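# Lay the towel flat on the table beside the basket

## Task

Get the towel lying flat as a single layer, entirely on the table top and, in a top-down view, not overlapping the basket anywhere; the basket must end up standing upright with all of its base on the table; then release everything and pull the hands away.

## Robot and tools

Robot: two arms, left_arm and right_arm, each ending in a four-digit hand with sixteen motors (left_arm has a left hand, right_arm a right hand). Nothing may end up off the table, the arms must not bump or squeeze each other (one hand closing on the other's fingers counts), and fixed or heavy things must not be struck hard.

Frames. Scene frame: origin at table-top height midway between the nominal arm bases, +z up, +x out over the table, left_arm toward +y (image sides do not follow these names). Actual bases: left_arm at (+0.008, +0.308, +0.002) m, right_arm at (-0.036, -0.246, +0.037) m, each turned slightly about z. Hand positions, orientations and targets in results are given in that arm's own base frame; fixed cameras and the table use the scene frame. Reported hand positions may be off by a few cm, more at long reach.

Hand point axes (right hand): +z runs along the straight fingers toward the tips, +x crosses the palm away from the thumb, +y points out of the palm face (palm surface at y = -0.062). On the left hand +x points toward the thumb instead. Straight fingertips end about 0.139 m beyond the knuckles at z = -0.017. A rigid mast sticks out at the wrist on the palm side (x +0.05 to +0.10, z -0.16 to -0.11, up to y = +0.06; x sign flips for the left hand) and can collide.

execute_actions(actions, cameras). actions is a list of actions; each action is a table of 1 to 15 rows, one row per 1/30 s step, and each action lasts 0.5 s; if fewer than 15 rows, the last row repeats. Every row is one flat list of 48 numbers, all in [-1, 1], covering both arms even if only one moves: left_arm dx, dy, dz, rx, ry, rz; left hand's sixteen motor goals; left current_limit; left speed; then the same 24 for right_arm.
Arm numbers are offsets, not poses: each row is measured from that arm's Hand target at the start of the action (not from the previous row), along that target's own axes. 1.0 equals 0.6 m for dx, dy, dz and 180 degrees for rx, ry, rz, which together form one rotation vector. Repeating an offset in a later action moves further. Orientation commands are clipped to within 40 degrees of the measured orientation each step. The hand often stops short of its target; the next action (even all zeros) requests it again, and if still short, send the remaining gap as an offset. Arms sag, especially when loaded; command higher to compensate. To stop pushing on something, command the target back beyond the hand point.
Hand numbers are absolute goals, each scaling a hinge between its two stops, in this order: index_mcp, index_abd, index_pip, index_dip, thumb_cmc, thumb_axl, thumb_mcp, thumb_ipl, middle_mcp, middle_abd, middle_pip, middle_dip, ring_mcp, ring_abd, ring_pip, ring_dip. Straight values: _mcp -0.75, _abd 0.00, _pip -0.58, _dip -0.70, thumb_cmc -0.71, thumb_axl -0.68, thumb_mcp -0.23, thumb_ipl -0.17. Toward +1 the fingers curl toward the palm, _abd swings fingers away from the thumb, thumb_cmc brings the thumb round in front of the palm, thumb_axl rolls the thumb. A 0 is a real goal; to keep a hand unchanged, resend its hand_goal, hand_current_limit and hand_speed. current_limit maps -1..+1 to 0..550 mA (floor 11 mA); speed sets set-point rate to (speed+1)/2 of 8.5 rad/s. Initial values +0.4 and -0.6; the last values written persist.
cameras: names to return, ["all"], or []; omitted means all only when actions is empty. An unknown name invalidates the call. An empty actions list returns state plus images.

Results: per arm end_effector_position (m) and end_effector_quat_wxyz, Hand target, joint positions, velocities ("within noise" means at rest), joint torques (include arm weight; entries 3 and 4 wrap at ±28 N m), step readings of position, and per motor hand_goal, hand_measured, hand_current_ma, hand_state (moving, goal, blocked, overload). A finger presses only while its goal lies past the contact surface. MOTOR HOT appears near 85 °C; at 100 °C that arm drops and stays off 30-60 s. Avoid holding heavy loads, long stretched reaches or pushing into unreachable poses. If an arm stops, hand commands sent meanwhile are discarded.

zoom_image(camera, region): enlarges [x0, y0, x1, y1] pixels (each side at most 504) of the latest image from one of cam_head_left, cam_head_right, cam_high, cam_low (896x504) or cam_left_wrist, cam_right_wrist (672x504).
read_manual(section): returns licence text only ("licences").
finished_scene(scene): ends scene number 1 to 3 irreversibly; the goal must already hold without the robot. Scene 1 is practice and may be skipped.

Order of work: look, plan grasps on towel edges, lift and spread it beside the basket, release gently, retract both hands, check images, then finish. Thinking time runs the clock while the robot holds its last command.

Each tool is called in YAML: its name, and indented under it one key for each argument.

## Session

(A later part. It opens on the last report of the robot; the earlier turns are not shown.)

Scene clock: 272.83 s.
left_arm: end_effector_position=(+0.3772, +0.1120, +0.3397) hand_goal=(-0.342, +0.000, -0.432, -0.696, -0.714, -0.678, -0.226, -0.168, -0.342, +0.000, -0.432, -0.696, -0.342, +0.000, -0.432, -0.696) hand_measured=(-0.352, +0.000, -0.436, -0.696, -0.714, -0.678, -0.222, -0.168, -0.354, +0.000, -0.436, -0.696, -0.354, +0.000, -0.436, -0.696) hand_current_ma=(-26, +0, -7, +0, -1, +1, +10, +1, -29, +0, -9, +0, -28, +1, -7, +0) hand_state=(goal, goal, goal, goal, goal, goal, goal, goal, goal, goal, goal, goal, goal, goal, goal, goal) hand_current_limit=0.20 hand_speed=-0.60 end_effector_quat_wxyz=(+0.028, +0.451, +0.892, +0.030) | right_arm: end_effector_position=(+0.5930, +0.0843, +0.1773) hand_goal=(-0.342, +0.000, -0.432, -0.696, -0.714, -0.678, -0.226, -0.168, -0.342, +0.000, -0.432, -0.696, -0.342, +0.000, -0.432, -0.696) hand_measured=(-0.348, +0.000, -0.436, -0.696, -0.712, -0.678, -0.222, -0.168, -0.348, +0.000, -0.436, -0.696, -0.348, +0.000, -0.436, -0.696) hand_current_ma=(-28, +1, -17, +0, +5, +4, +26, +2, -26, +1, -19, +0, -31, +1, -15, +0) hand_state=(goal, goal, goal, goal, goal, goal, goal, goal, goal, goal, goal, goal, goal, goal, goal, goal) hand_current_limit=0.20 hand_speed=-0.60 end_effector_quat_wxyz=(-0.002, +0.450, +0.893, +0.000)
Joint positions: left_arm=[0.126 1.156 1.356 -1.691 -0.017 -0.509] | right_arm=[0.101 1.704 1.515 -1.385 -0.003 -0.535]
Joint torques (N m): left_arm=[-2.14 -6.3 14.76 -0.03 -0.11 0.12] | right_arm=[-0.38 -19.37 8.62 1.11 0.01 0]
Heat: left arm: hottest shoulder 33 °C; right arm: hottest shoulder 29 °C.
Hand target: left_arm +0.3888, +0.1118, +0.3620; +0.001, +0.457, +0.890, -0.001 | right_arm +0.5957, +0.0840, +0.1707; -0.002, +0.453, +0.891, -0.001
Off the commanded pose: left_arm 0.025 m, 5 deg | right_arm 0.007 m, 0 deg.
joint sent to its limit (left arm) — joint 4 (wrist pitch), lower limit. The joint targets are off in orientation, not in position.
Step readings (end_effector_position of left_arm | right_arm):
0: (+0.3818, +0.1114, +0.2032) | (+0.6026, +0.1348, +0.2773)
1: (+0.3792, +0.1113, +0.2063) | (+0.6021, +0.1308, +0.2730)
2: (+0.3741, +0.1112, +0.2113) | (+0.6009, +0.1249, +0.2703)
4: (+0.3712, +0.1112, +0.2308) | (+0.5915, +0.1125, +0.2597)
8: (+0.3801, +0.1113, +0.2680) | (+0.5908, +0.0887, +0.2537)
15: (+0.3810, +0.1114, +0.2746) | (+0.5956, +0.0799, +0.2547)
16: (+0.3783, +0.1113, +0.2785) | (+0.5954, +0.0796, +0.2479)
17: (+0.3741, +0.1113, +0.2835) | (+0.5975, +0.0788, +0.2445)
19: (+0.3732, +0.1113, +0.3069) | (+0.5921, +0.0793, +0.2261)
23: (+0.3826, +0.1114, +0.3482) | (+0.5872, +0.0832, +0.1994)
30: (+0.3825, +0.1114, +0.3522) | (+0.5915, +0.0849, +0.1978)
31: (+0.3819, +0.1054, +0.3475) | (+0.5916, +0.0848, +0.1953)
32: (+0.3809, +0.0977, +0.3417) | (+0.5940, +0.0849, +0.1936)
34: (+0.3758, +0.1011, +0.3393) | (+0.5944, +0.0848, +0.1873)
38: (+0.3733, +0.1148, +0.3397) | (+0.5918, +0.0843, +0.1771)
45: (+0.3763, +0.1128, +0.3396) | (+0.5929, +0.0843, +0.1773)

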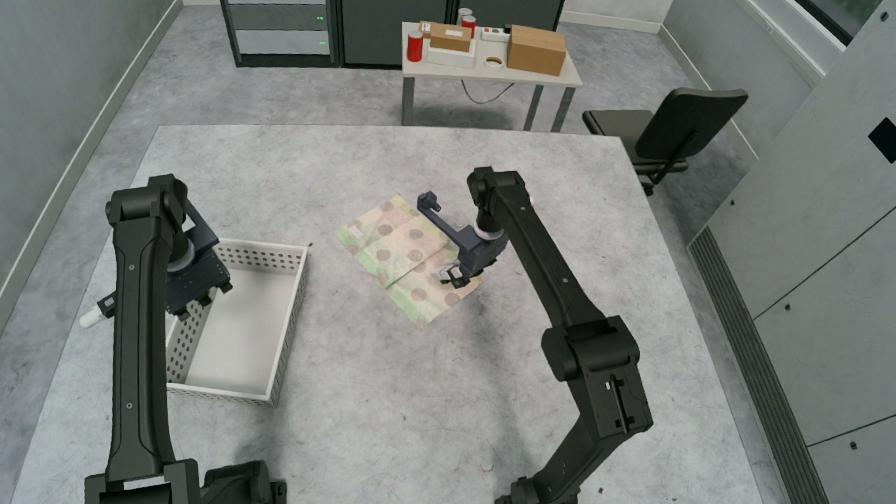

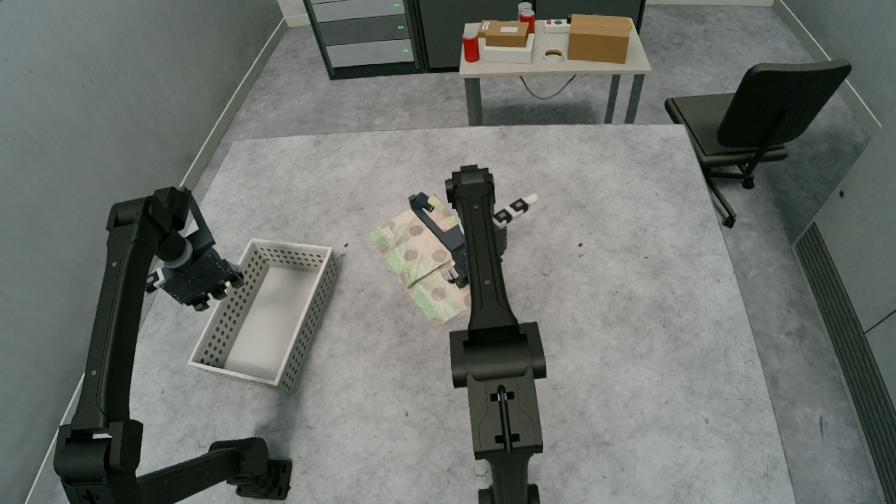

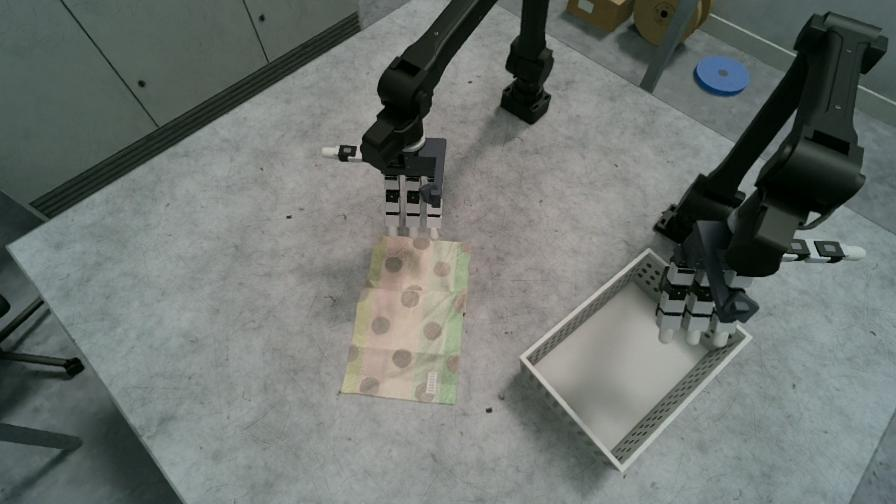

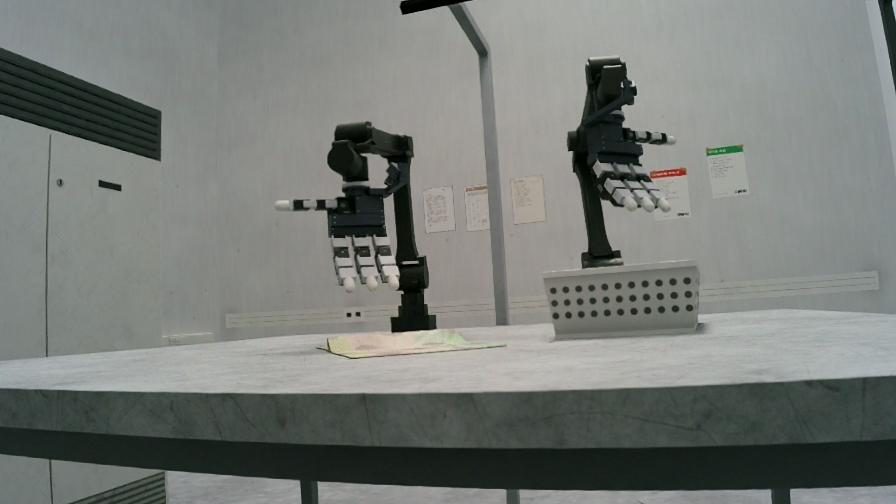

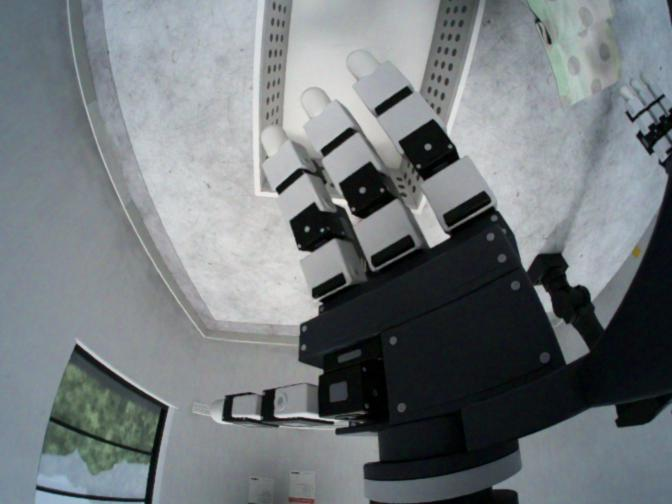

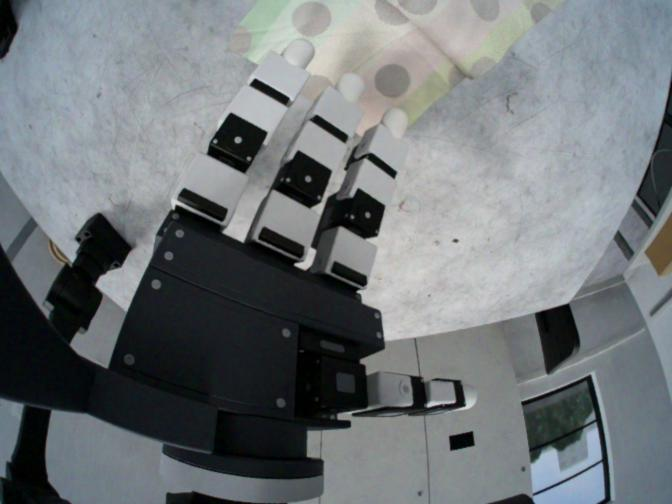

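execute_actions:
  actions:
    - [[-0.217,0.028,0.04,0,0,0,-0.342,0,-0.431,-0.696,-0.714,-0.678,-0.226,-0.168,-0.342,0,-0.431,-0.696,-0.342,0,-0.431,-0.696,0.2,-0.6,0,0,0.06,0,0,0,-0.342,0,-0.431,-0.696,-0.714,-0.678,-0.226,-0.168,-0.342,0,-0.431,-0.696,-0.342,0,-0.431,-0.696,0.2,-0.6]]
    - [[-0.217,0.028,0.04,0,0,0,-0.342,0,-0.431,-0.696,-0.714,-0.678,-0.226,-0.168,-0.342,0,-0.431,-0.696,-0.342,0,-0.431,-0.696,0.2,-0.6,0,0,0.06,0,0,0,-0.342,0,-0.431,-0.696,-0.714,-0.678,-0.226,-0.168,-0.342,0,-0.431,-0.696,-0.342,0,-0.431,-0.696,0.2,-0.6]]
    - [[-0.217,0.028,0.04,0,0,0,-0.342,0,-0.431,-0.696,-0.714,-0.678,-0.226,-0.168,-0.342,0,-0.431,-0.696,-0.342,0,-0.431,-0.696,0.2,-0.6,0,0,0,0,0,0,-0.342,0,-0.431,-0.696,-0.714,-0.678,-0.226,-0.168,-0.342,0,-0.431,-0.696,-0.342,0,-0.431,-0.696,0.2,-0.6]]
    - [[-0.217,0.028,0.04,0,0,0,-0.342,0,-0.431,-0.696,-0.714,-0.678,-0.226,-0.168,-0.342,0,-0.431,-0.696,-0.342,0,-0.431,-0.696,0.2,-0.6,0,0,0,0,0,0,-0.342,0,-0.431,-0.696,-0.714,-0.678,-0.226,-0.168,-0.342,0,-0.431,-0.696,-0.342,0,-0.431,-0.696,0.2,-0.6]]
  cameras: ["all"]

Scene clock: 290.63 s.
left_arm: end_effector_position=(+0.7403, -0.2772, +0.2366) hand_goal=(-0.342, +0.000, -0.432, -0.696, -0.714, -0.678, -0.226, -0.168, -0.342, +0.000, -0.432, -0.696, -0.342, +0.000, -0.432, -0.696) hand_measured=(-0.346, -0.002, -0.434, -0.696, -0.716, -0.678, -0.222, -0.168, -0.346, -0.002, -0.436, -0.696, -0.346, -0.002, -0.434, -0.696) hand_current_ma=(-8, -2, -5, +0, -2, +1, +12, +1, -9, -2, -6, +0, -9, -2, -4, +0) hand_state=(goal, goal, goal, goal, goal, goal, goal, goal, goal, goal, goal, goal, goal, goal, goal, goal) hand_current_limit=0.20 hand_speed=-0.60 end_effector_quat_wxyz=(+0.113, +0.490, +0.864, +0.021) | right_arm: end_effector_position=(+0.5932, +0.0843, +0.1033) hand_goal=(-0.342, +0.000, -0.432, -0.696, -0.714, -0.678, -0.226, -0.168, -0.342, +0.000, -0.432, -0.696, -0.342, +0.000, -0.432, -0.696) hand_measured=(-0.348, +0.000, -0.436, -0.696, -0.714, -0.678, -0.222, -0.168, -0.348, +0.000, -0.436, -0.696, -0.348, +0.000, -0.436, -0.696) hand_current_ma=(-29, +1, -17, +0, +4, +4, +26, +2, -27, +1, -19, +0, -32, +1, -15, +0) hand_state=(goal, goal, goal, goal, goal, goal, goal, goal, goal, goal, goal, goal, goal, goal, goal, goal) hand_current_limit=0.20 hand_speed=-0.60 end_effector_quat_wxyz=(-0.003, +0.450, +0.893, -0.001)
Joint positions: left_arm=[-0.471 2.393 2.743 -1.692 -0.031 -1.005] | right_arm=[0.101 1.76 1.389 -1.207 -0.003 -0.535]
Joint torques (N m): left_arm=[-1.44 -26.81 14.28 0.23 -0.26 0.04] | right_arm=[-0.38 -20.01 8.2 1.07 0.01 0]
Heat: left arm: hottest shoulder 34 °C; right arm: hottest shoulder 29 °C.
Hand target: left_arm +0.7471, -0.2724, +0.2668; +0.001, +0.457, +0.890, -0.001 | right_arm +0.5953, +0.0840, +0.0986; -0.003, +0.453, +0.891, -0.001
Off the commanded pose: left_arm 0.031 m, 14 deg | right_arm 0.005 m, 0 deg.
joint sent to its limit (left arm) — joint 4 (wrist pitch), lower limit. The joint targets are off in orientation, not in position.
Step readings (end_effector_position of left_arm | right_arm):
0: (+0.3773, +0.1120, +0.3397) | (+0.5930, +0.0843, +0.1773)
1: (+0.3808, +0.1072, +0.3390) | (+0.5928, +0.0842, +0.1740)
2: (+0.3915, +0.0966, +0.3429) | (+0.5952, +0.0845, +0.1719)
4: (+0.4279, +0.0535, +0.3481) | (+0.5951, +0.0844, +0.1619)
8: (+0.4767, -0.0102, +0.3214) | (+0.5915, +0.0841, +0.1428)
15: (+0.4794, +0.0085, +0.3070) | (+0.5929, +0.0842, +0.1385)
16: (+0.4815, +0.0080, +0.3101) | (+0.5928, +0.0842, +0.1356)
17: (+0.4917, +0.0031, +0.3187) | (+0.5953, +0.0845, +0.1333)
19: (+0.5232, -0.0269, +0.3307) | (+0.5960, +0.0845, +0.1245)
23: (+0.5595, -0.0891, +0.3135) | (+0.5923, +0.0842, +0.1072)
30: (+0.5647, -0.0931, +0.2854) | (+0.5932, +0.0843, +0.1033)
31: (+0.5684, -0.0953, +0.2892) | (+0.5932, +0.0843, +0.1033)
32: (+0.5847, -0.1000, +0.2985) | (+0.5932, +0.0843, +0.1033)
34: (+0.6217, -0.1229, +0.3125) | (+0.5932, +0.0843, +0.1033)
38: (+0.6506, -0.1667, +0.2952) | (+0.5932, +0.0843, +0.1033)
45: (+0.6499, -0.1877, +0.2607) | (+0.5932, +0.0843, +0.1033)
46: (+0.6541, -0.1915, +0.2639) | (+0.5932, +0.0843, +0.1033)
47: (+0.6744, -0.2012, +0.2755) | (+0.5932, +0.0843, +0.1033)
49: (+0.7121, -0.2226, +0.2931) | (+0.5932, +0.0843, +0.1033)
53: (+0.7379, -0.2569, +0.2823) | (+0.5932, +0.0843, +0.1033)
60: (+0.7393, -0.2774, +0.2351) | (+0.5932, +0.0843, +0.1033)

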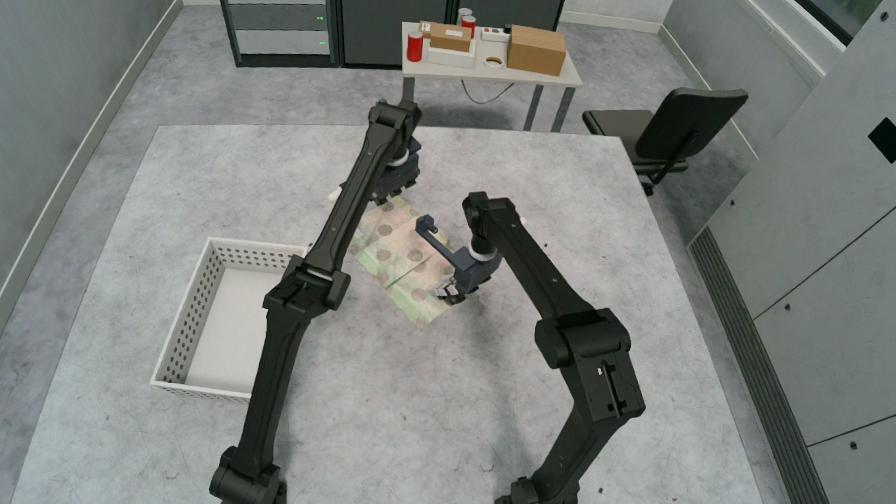

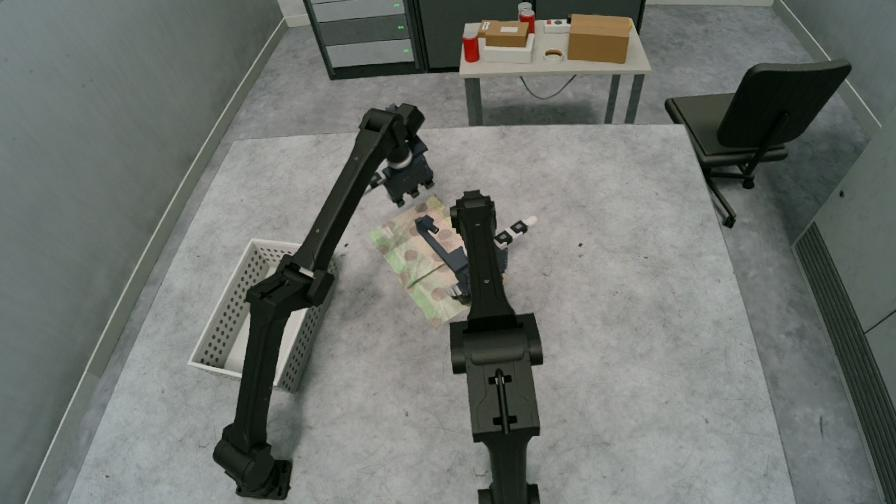

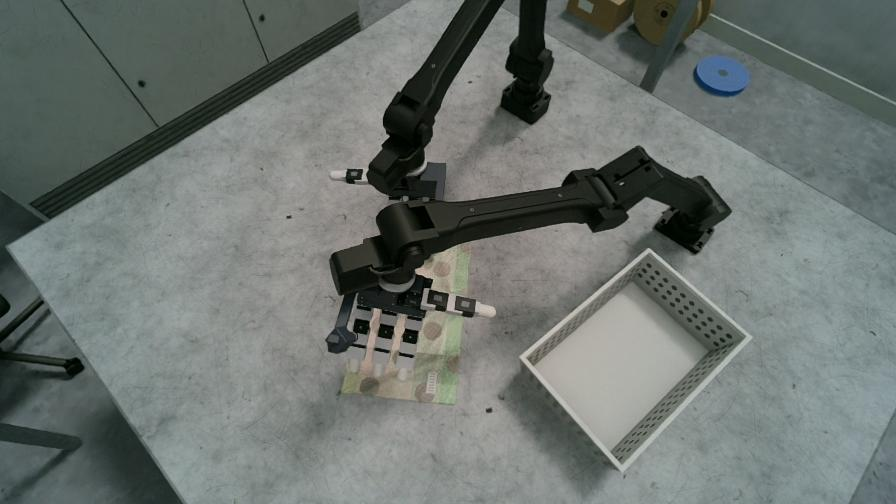

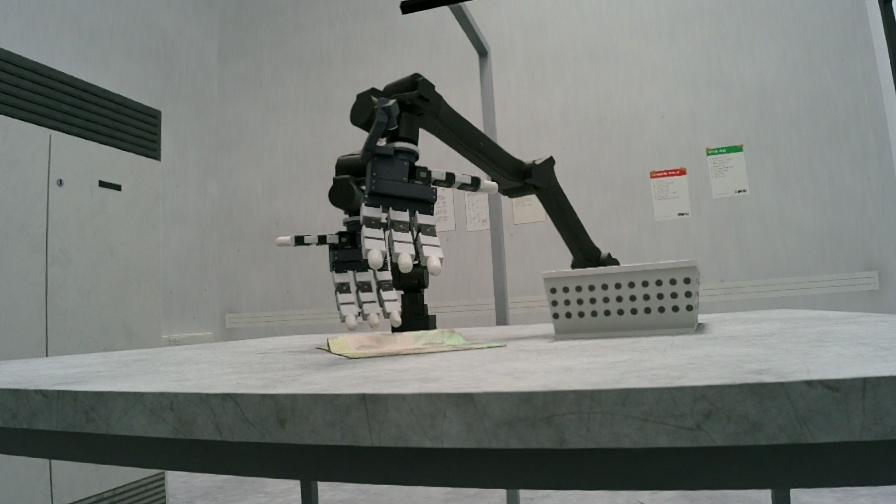

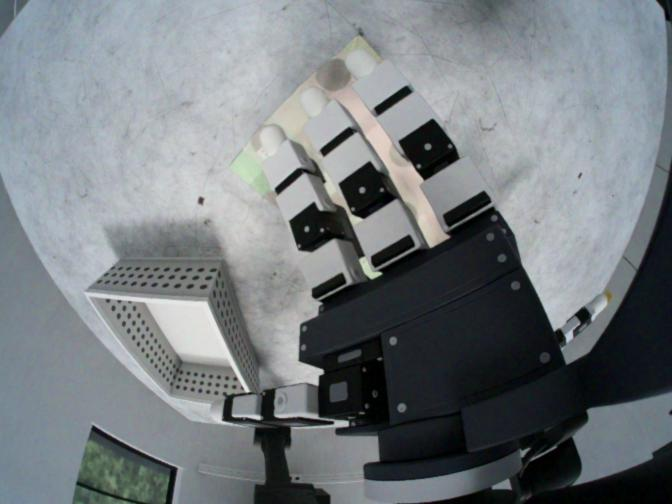

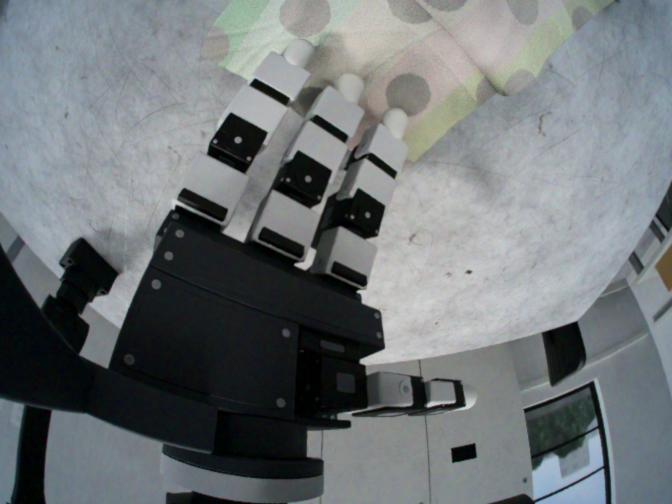

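execute_actions:
  actions:
    - [[0.029,-0.041,0.1,0,0,0,-0.342,0,-0.431,-0.696,-0.714,-0.678,-0.226,-0.168,-0.342,0,-0.431,-0.696,-0.342,0,-0.431,-0.696,0.2,-0.6,0,0,0.03,0,0,0,-0.342,0,-0.431,-0.696,-0.714,-0.678,-0.226,-0.168,-0.342,0,-0.431,-0.696,-0.342,0,-0.431,-0.696,0,-0.6]]
    - [[0,0,0.08,0,0,0,-0.342,0,-0.431,-0.696,-0.714,-0.678,-0.226,-0.168,-0.342,0,-0.431,-0.696,-0.342,0,-0.431,-0.696,0.0,-0.6,0,0,0.02,0,0,0,-0.342,0,-0.431,-0.696,-0.714,-0.678,-0.226,-0.168,-0.342,0,-0.431,-0.696,-0.342,0,-0.431,-0.696,0,-0.6]]
  cameras: ["cam_high","cam_low","cam_left_wrist","cam_right_wrist"]

Scene clock: 313.20 s.
left_arm: end_effector_position=(+0.7194, -0.2690, +0.1792) hand_goal=(-0.342, +0.000, -0.432, -0.696, -0.714, -0.678, -0.226, -0.168, -0.342, +0.000, -0.432, -0.696, -0.342, +0.000, -0.432, -0.696) hand_measured=(-0.346, -0.002, -0.434, -0.696, -0.716, -0.678, -0.222, -0.168, -0.346, -0.002, -0.436, -0.696, -0.346, -0.002, -0.434, -0.696) hand_current_ma=(-8, -2, -5, +0, -2, +1, +12, +1, -9, -2, -5, +0, -9, -2, -4, +0) hand_state=(goal, goal, goal, goal, goal, goal, goal, goal, goal, goal, goal, goal, goal, goal, goal, goal) hand_current_limit=0.00 hand_speed=-0.60 end_effector_quat_wxyz=(+0.050, +0.463, +0.885, +0.005) | right_arm: end_effector_position=(+0.5953, +0.0845, +0.0808) hand_goal=(-0.342, +0.000, -0.432, -0.696, -0.714, -0.678, -0.226, -0.168, -0.342, +0.000, -0.432, -0.696, -0.342, +0.000, -0.432, -0.696) hand_measured=(-0.348, +0.000, -0.436, -0.696, -0.714, -0.678, -0.222, -0.168, -0.348, +0.000, -0.436, -0.696, -0.348, +0.000, -0.436, -0.696) hand_current_ma=(-29, +1, -17, +0, +4, +4, +26, +2, -27, +1, -19, +0, -32, +1, -15, +0) hand_state=(goal, goal, goal, goal, goal, goal, goal, goal, goal, goal, goal, goal, goal, goal, goal, goal) hand_current_limit=0.00 hand_speed=-0.60 end_effector_quat_wxyz=(+0.002, +0.450, +0.893, +0.003)
Joint positions: left_arm=[-0.471 2.395 2.619 -1.695 -0.008 -1.078] | right_arm=[0.101 1.781 1.351 -1.135 -0.003 -0.535]
Joint torques (N m): left_arm=[-2.32 -24.12 8.77 0.05 -0.15 -0.05] | right_arm=[-0.32 -19.19 7.66 1.11 0.02 0]
Heat: left arm: hottest shoulder 38 °C; right arm: hottest shoulder 29 °C.
Hand target: left_arm +0.7170, -0.2729, +0.1590; +0.001, +0.457, +0.890, -0.001 | right_arm +0.5951, +0.0840, +0.0687; -0.002, +0.453, +0.891, -0.001
Off the commanded pose: left_arm 0.021 m, 6 deg | right_arm 0.012 m, 1 deg.
joint sent to its limit (left arm) — joint 4 (wrist pitch), lower limit. The joint targets are off in orientation, not in position.
Step readings (end_effector_position of left_arm | right_arm):
0: (+0.7403, -0.2772, +0.2366) | (+0.5932, +0.0843, +0.1033)
1: (+0.7387, -0.2764, +0.2324) | (+0.5933, +0.0843, +0.1024)
2: (+0.7346, -0.2747, +0.2297) | (+0.5949, +0.0844, +0.1015)
4: (+0.7275, -0.2714, +0.2196) | (+0.5960, +0.0845, +0.0984)
8: (+0.7219, -0.2690, +0.2040) | (+0.5945, +0.0844, +0.0927)
15: (+0.7208, -0.2683, +0.2026) | (+0.5948, +0.0844, +0.0920)
16: (+0.7205, -0.2685, +0.2008) | (+0.5949, +0.0844, +0.0913)
17: (+0.7199, -0.2689, +0.1998) | (+0.5960, +0.0845, +0.0907)
19: (+0.7193, -0.2689, +0.1968) | (+0.5964, +0.0846, +0.0879)
23: (+0.7191, -0.2689, +0.1876) | (+0.5953, +0.0845, +0.0824)
30: (+0.7194, -0.2690, +0.1792) | (+0.5953, +0.0845, +0.0808)
Images, in order (width x height): cam_high 896x504, cam_low 896x504, cam_left_wrist 672x504, cam_right_wrist 672x504.

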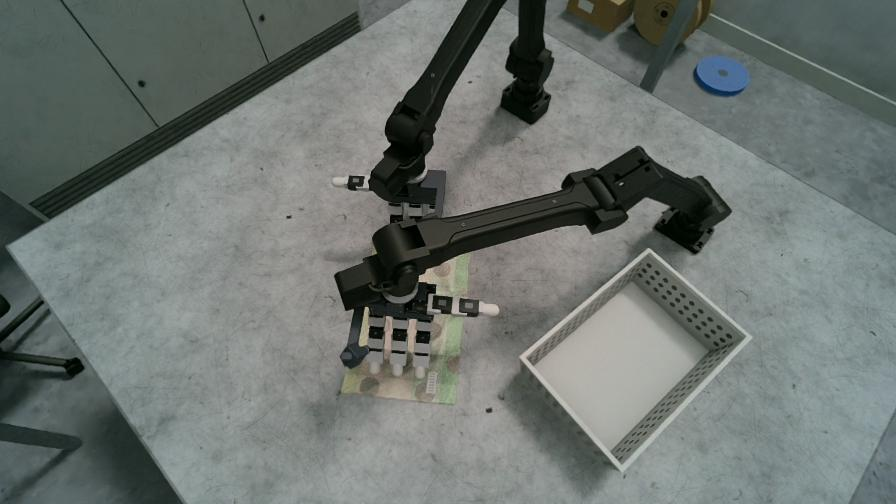

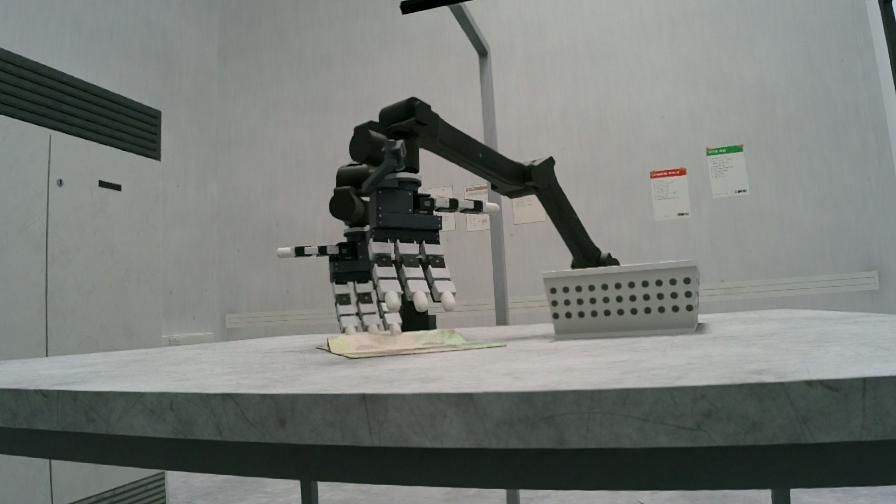

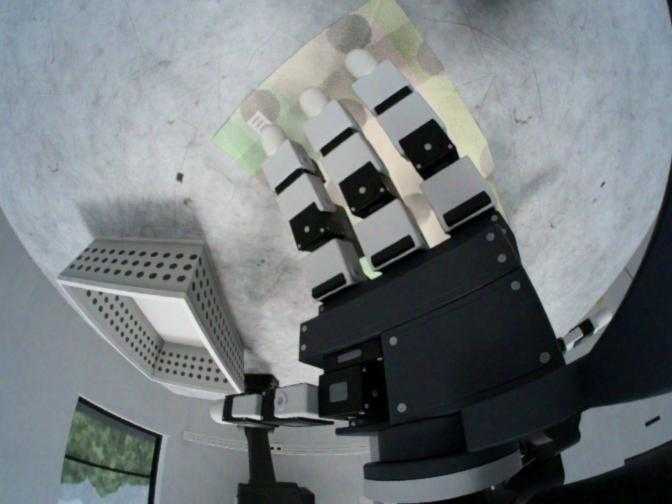

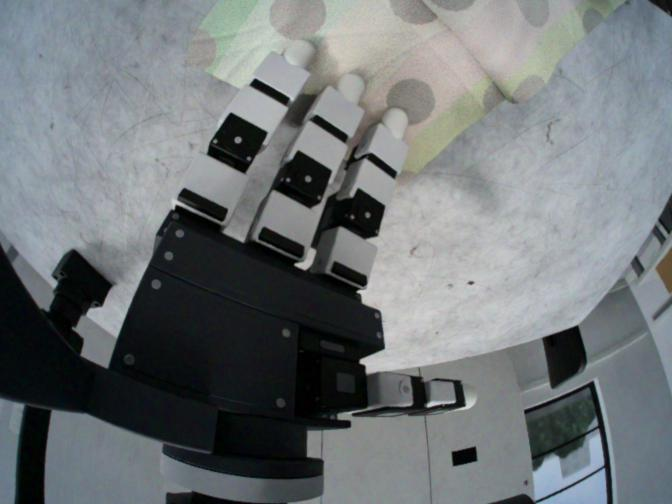

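execute_actions:
  actions:
    - [[0,0,0.08,0,0,0,-0.342,0,-0.431,-0.696,-0.714,-0.678,-0.226,-0.168,-0.342,0,-0.431,-0.696,-0.342,0,-0.431,-0.696,0,-0.6,0,0,0.025,0,0,0,-0.342,0,-0.431,-0.696,-0.714,-0.678,-0.226,-0.168,-0.342,0,-0.431,-0.696,-0.342,0,-0.431,-0.696,0,-0.6]]
    - [[0,0,0.03,0,0,0,-0.342,0,-0.431,-0.696,-0.714,-0.678,-0.226,-0.168,-0.342,0,-0.431,-0.696,-0.342,0,-0.431,-0.696,0.0,-0.6,0,0,0.015,0,0,0,-0.342,0,-0.431,-0.696,-0.714,-0.678,-0.226,-0.168,-0.342,0,-0.431,-0.696,-0.342,0,-0.431,-0.696,0,-0.6]]
  cameras: ["cam_high","cam_low","cam_left_wrist","cam_right_wrist"]

Scene clock: 322.10 s.
left_arm: end_effector_position=(+0.7192, -0.2708, +0.1186) hand_goal=(-0.342, +0.000, -0.432, -0.696, -0.714, -0.678, -0.226, -0.168, -0.342, +0.000, -0.432, -0.696, -0.342, +0.000, -0.432, -0.696) hand_measured=(-0.336, -0.004, -0.428, -0.694, -0.716, -0.678, -0.222, -0.168, -0.334, -0.004, -0.426, -0.694, -0.332, -0.004, -0.424, -0.692) hand_current_ma=(+10, -5, +8, +2, -2, +1, +12, +1, +17, -5, +13, +4, +26, -7, +16, +7) hand_state=(goal, goal, goal, goal, goal, goal, goal, goal, goal, goal, goal, goal, goal, goal, goal, goal) hand_current_limit=0.00 hand_speed=-0.60 end_effector_quat_wxyz=(+0.016, +0.455, +0.890, +0.001) | right_arm: end_effector_position=(+0.5990, +0.0848, +0.0716) hand_goal=(-0.342, +0.000, -0.432, -0.696, -0.714, -0.678, -0.226, -0.168, -0.342, +0.000, -0.432, -0.696, -0.342, +0.000, -0.432, -0.696) hand_measured=(-0.338, +0.000, -0.428, -0.694, -0.714, -0.678, -0.222, -0.168, -0.340, +0.002, -0.430, -0.696, -0.340, +0.000, -0.430, -0.696) hand_current_ma=(+19, +3, +17, +7, +4, +4, +26, +2, +12, +4, +14, +4, +7, +4, +7, +1) hand_state=(goal, goal, goal, goal, goal, goal, goal, goal, goal, goal, goal, goal, goal, goal, goal, goal) hand_current_limit=0.00 hand_speed=-0.60 end_effector_quat_wxyz=(+0.012, +0.451, +0.893, +0.009)
Joint positions: left_arm=[-0.472 2.46 2.589 -1.669 -0.001 -1.098] | right_arm=[0.101 1.789 1.33 -1.082 -0.003 -0.534]
Joint torques (N m): left_arm=[-2.32 -25.41 7.15 0.73 -0.1 0.02] | right_arm=[-0.38 -17.55 6.8 1.4 0.01 0]
Heat: left arm: hottest shoulder 37 °C; right arm: hottest elbow 29 °C.
Hand target: left_arm +0.7171, -0.2729, +0.0931; +0.001, +0.457, +0.890, -0.001 | right_arm +0.5950, +0.0840, +0.0447; -0.002, +0.453, +0.891, -0.001
Off the commanded pose: left_arm 0.026 m, 2 deg | right_arm 0.027 m, 2 deg.
Step readings (end_effector_position of left_arm | right_arm):
0: (+0.7194, -0.2690, +0.1792) | (+0.5953, +0.0845, +0.0808)
1: (+0.7192, -0.2692, +0.1768) | (+0.5953, +0.0845, +0.0796)
2: (+0.7189, -0.2696, +0.1748) | (+0.5965, +0.0846, +0.0789)
4: (+0.7189, -0.2698, +0.1670) | (+0.5973, +0.0846, +0.0754)
8: (+0.7194, -0.2702, +0.1426) | (+0.5968, +0.0846, +0.0724)
15: (+0.7192, -0.2701, +0.1213) | (+0.5969, +0.0846, +0.0724)
16: (+0.7193, -0.2701, +0.1194) | (+0.5971, +0.0846, +0.0721)
17: (+0.7192, -0.2706, +0.1188) | (+0.5976, +0.0846, +0.0717)
19: (+0.7189, -0.2708, +0.1188) | (+0.5982, +0.0847, +0.0714)
23: (+0.7191, -0.2707, +0.1185) | (+0.5989, +0.0848, +0.0715)
30: (+0.7192, -0.2708, +0.1186) | (+0.5990, +0.0848, +0.0716)
Images, in order (width x height): cam_high 896x504, cam_low 896x504, cam_left_wrist 672x504, cam_right_wrist 672x504.

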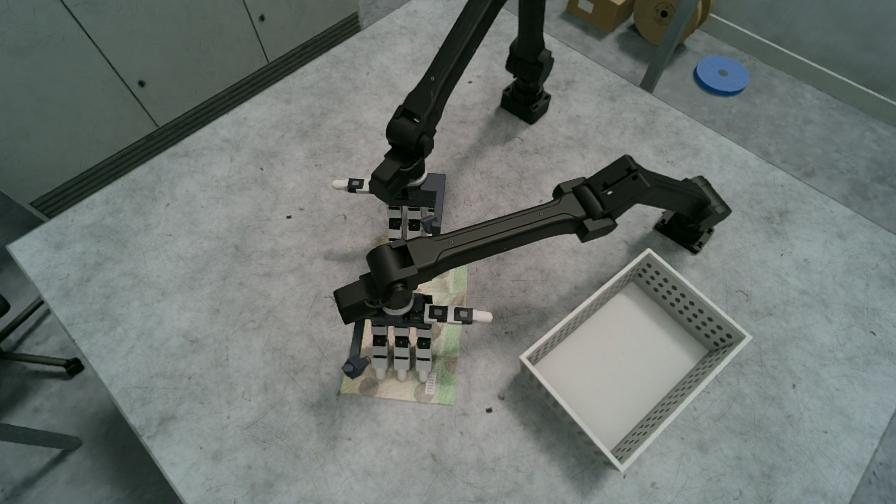

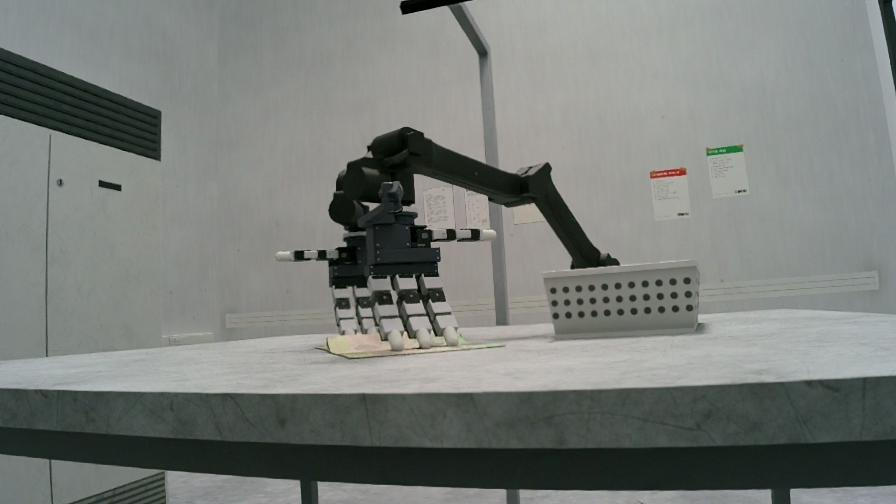

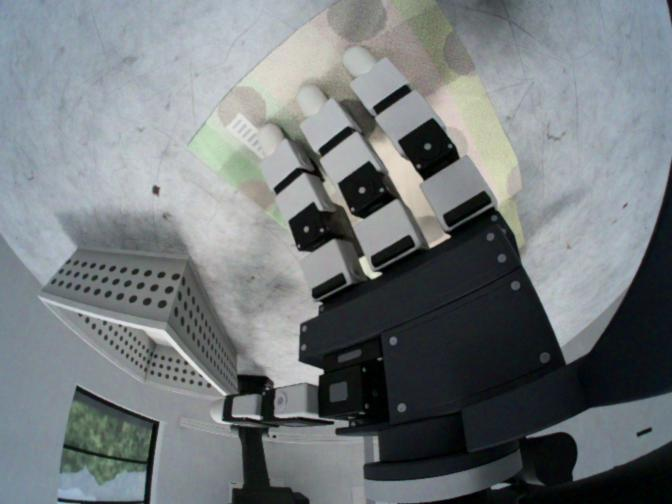

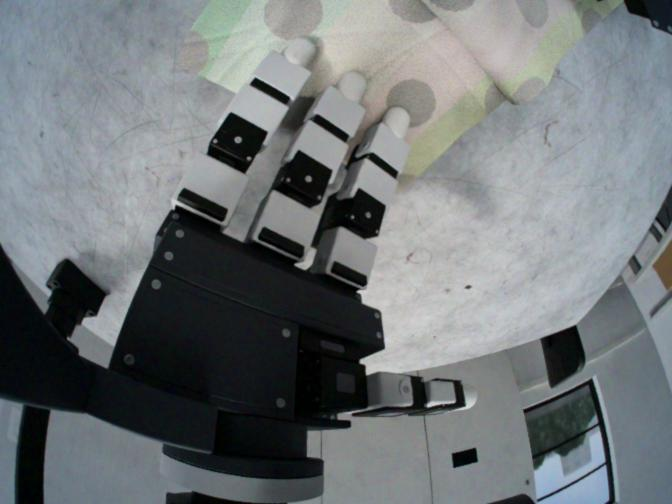

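execute_actions:
  actions:
    - [[0,0,0.03,0,0,0,-0.342,0,-0.431,-0.696,-0.714,-0.678,-0.226,-0.168,-0.342,0,-0.431,-0.696,-0.342,0,-0.431,-0.696,0,-0.6,0,0,0.03,0,0,0,-0.342,0,-0.431,-0.696,-0.714,-0.678,-0.226,-0.168,-0.342,0,-0.431,-0.696,-0.342,0,-0.431,-0.696,0,-0.6]]
    - [[0,0,0,0,0,0,-0.342,0,-0.431,-0.696,-0.714,-0.678,-0.226,-0.168,-0.342,0,-0.431,-0.696,-0.342,0,-0.431,-0.696,0.0,-0.6,0.003,-0.05,0,0,0,0,-0.342,0,-0.431,-0.696,-0.714,-0.678,-0.226,-0.168,-0.342,0,-0.431,-0.696,-0.342,0,-0.431,-0.696,0,-0.6]]
    - [[0,0,0,0,0,0,-0.342,0,-0.431,-0.696,-0.714,-0.678,-0.226,-0.168,-0.342,0,-0.431,-0.696,-0.342,0,-0.431,-0.696,0.0,-0.6,0.003,-0.05,0,0,0,0,-0.342,0,-0.431,-0.696,-0.714,-0.678,-0.226,-0.168,-0.342,0,-0.431,-0.696,-0.342,0,-0.431,-0.696,0,-0.6]]
  cameras: ["cam_head_left","cam_high","cam_low","cam_left_wrist","cam_right_wrist"]

Scene clock: 336.03 s.
left_arm: end_effector_position=(+0.7192, -0.2712, +0.1161) hand_goal=(-0.342, +0.000, -0.432, -0.696, -0.714, -0.678, -0.226, -0.168, -0.342, +0.000, -0.432, -0.696, -0.342, +0.000, -0.432, -0.696) hand_measured=(-0.328, -0.006, -0.420, -0.692, -0.716, -0.678, -0.222, -0.168, -0.328, -0.006, -0.422, -0.692, -0.328, -0.004, -0.422, -0.692) hand_current_ma=(+38, -8, +25, +9, -2, +1, +11, +1, +35, -8, +24, +7, +36, -7, +20, +8) hand_state=(goal, goal, goal, goal, goal, goal, goal, goal, goal, goal, goal, goal, goal, goal, goal, goal) hand_current_limit=0.00 hand_speed=-0.60 end_effector_quat_wxyz=(+0.025, +0.453, +0.891, +0.002) | right_arm: end_effector_position=(+0.5621, +0.0597, +0.0618) hand_goal=(-0.342, +0.000, -0.432, -0.696, -0.714, -0.678, -0.226, -0.168, -0.342, +0.000, -0.432, -0.696, -0.342, +0.000, -0.432, -0.696) hand_measured=(-0.310, +0.004, -0.410, -0.684, -0.714, -0.678, -0.222, -0.168, -0.308, +0.004, -0.404, -0.682, -0.298, +0.004, -0.408, -0.682) hand_current_ma=(+168, +16, +107, +61, +2, +4, +26, +2, +180, +17, +136, +66, +231, +13, +113, +72) hand_state=(blocked, goal, blocked, goal, goal, goal, goal, goal, blocked, goal, blocked, goal, blocked, goal, blocked, goal) hand_current_limit=0.00 hand_speed=-0.60 end_effector_quat_wxyz=(+0.028, +0.452, +0.891, +0.025)
Joint positions: left_arm=[-0.473 2.43 2.524 -1.614 -0.004 -1.103] | right_arm=[0.053 1.693 1.154 -0.96 -0.015 -0.579]
Joint torques (N m): left_arm=[-2.26 -23.47 6.9 0.9 0 0.08] | right_arm=[-1.14 -15.38 5.41 0.35 0.45 -0.12]
Heat: left arm: hottest shoulder 37 °C; right arm: hottest shoulder 28 °C.
Hand target: left_arm +0.7170, -0.2731, +0.0749; +0.001, +0.457, +0.890, -0.001 | right_arm +0.5442, +0.0517, +0.0269; -0.003, +0.453, +0.891, -0.001
Off the commanded pose: left_arm 0.041 m, 3 deg | right_arm 0.040 m, 5 deg.
Step readings (end_effector_position of left_arm | right_arm):
0: (+0.7192, -0.2708, +0.1186) | (+0.5990, +0.0848, +0.0716)
1: (+0.7192, -0.2708, +0.1164) | (+0.5989, +0.0848, +0.0701)
2: (+0.7194, -0.2711, +0.1169) | (+0.6000, +0.0850, +0.0693)
4: (+0.7188, -0.2712, +0.1168) | (+0.6012, +0.0852, +0.0683)
8: (+0.7188, -0.2712, +0.1163) | (+0.6023, +0.0855, +0.0684)
15: (+0.7192, -0.2712, +0.1161) | (+0.6025, +0.0856, +0.0684)
16: (+0.7192, -0.2712, +0.1161) | (+0.5995, +0.0846, +0.0659)
17: (+0.7192, -0.2712, +0.1161) | (+0.5976, +0.0826, +0.0659)
19: (+0.7192, -0.2712, +0.1161) | (+0.5902, +0.0798, +0.0642)
23: (+0.7192, -0.2712, +0.1161) | (+0.5870, +0.0768, +0.0638)
30: (+0.7192, -0.2712, +0.1161) | (+0.5869, +0.0770, +0.0638)
31: (+0.7192, -0.2712, +0.1161) | (+0.5842, +0.0761, +0.0619)
32: (+0.7192, -0.2712, +0.1161) | (+0.5818, +0.0754, +0.0621)
34: (+0.7192, -0.2712, +0.1161) | (+0.5709, +0.0696, +0.0620)
38: (+0.7192, -0.2712, +0.1161) | (+0.5624, +0.0599, +0.0619)
45: (+0.7192, -0.2712, +0.1161) | (+0.5621, +0.0597, +0.0618)
Images, in order (width x height): cam_head_left 896x504, cam_high 896x504, cam_low 896x504, cam_left_wrist 672x504, cam_right_wrist 672x504.

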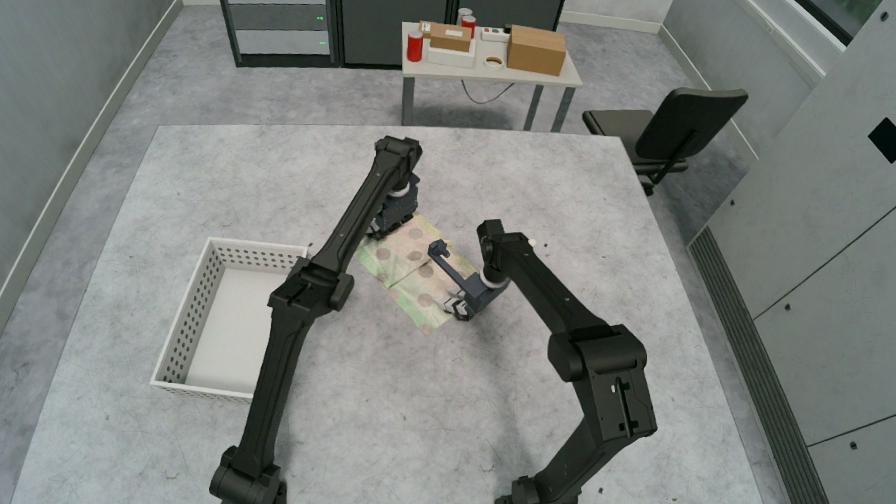

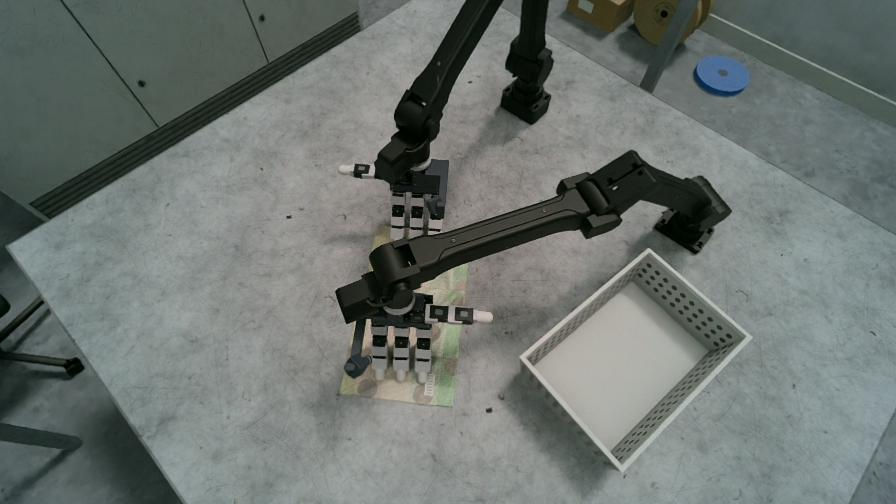

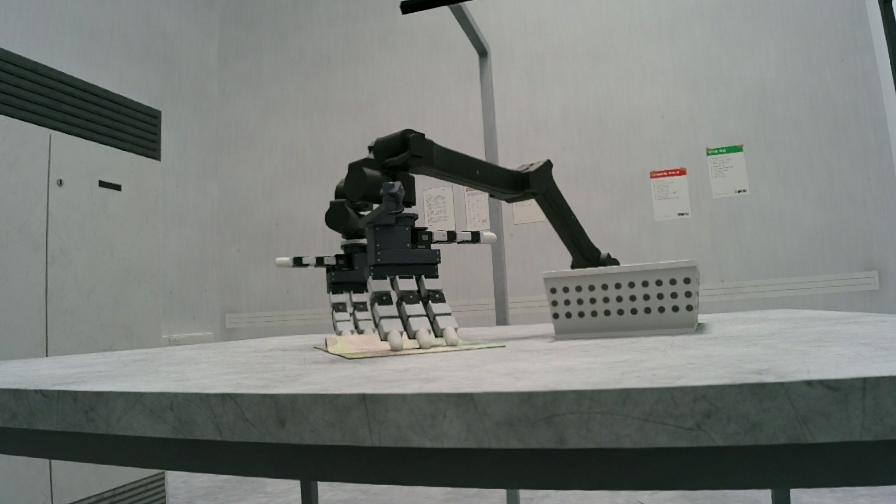

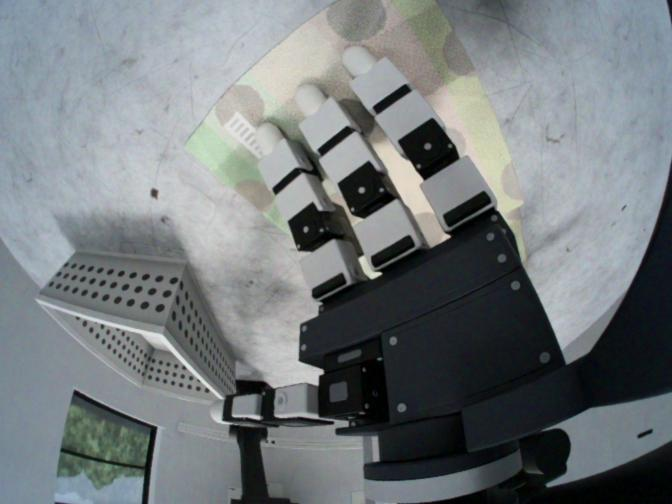

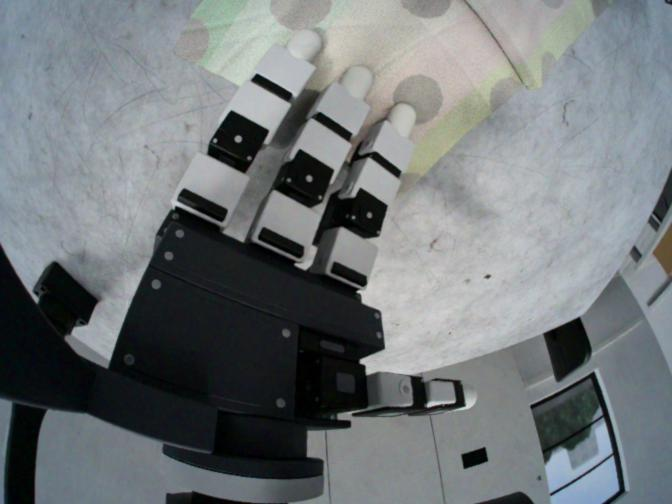

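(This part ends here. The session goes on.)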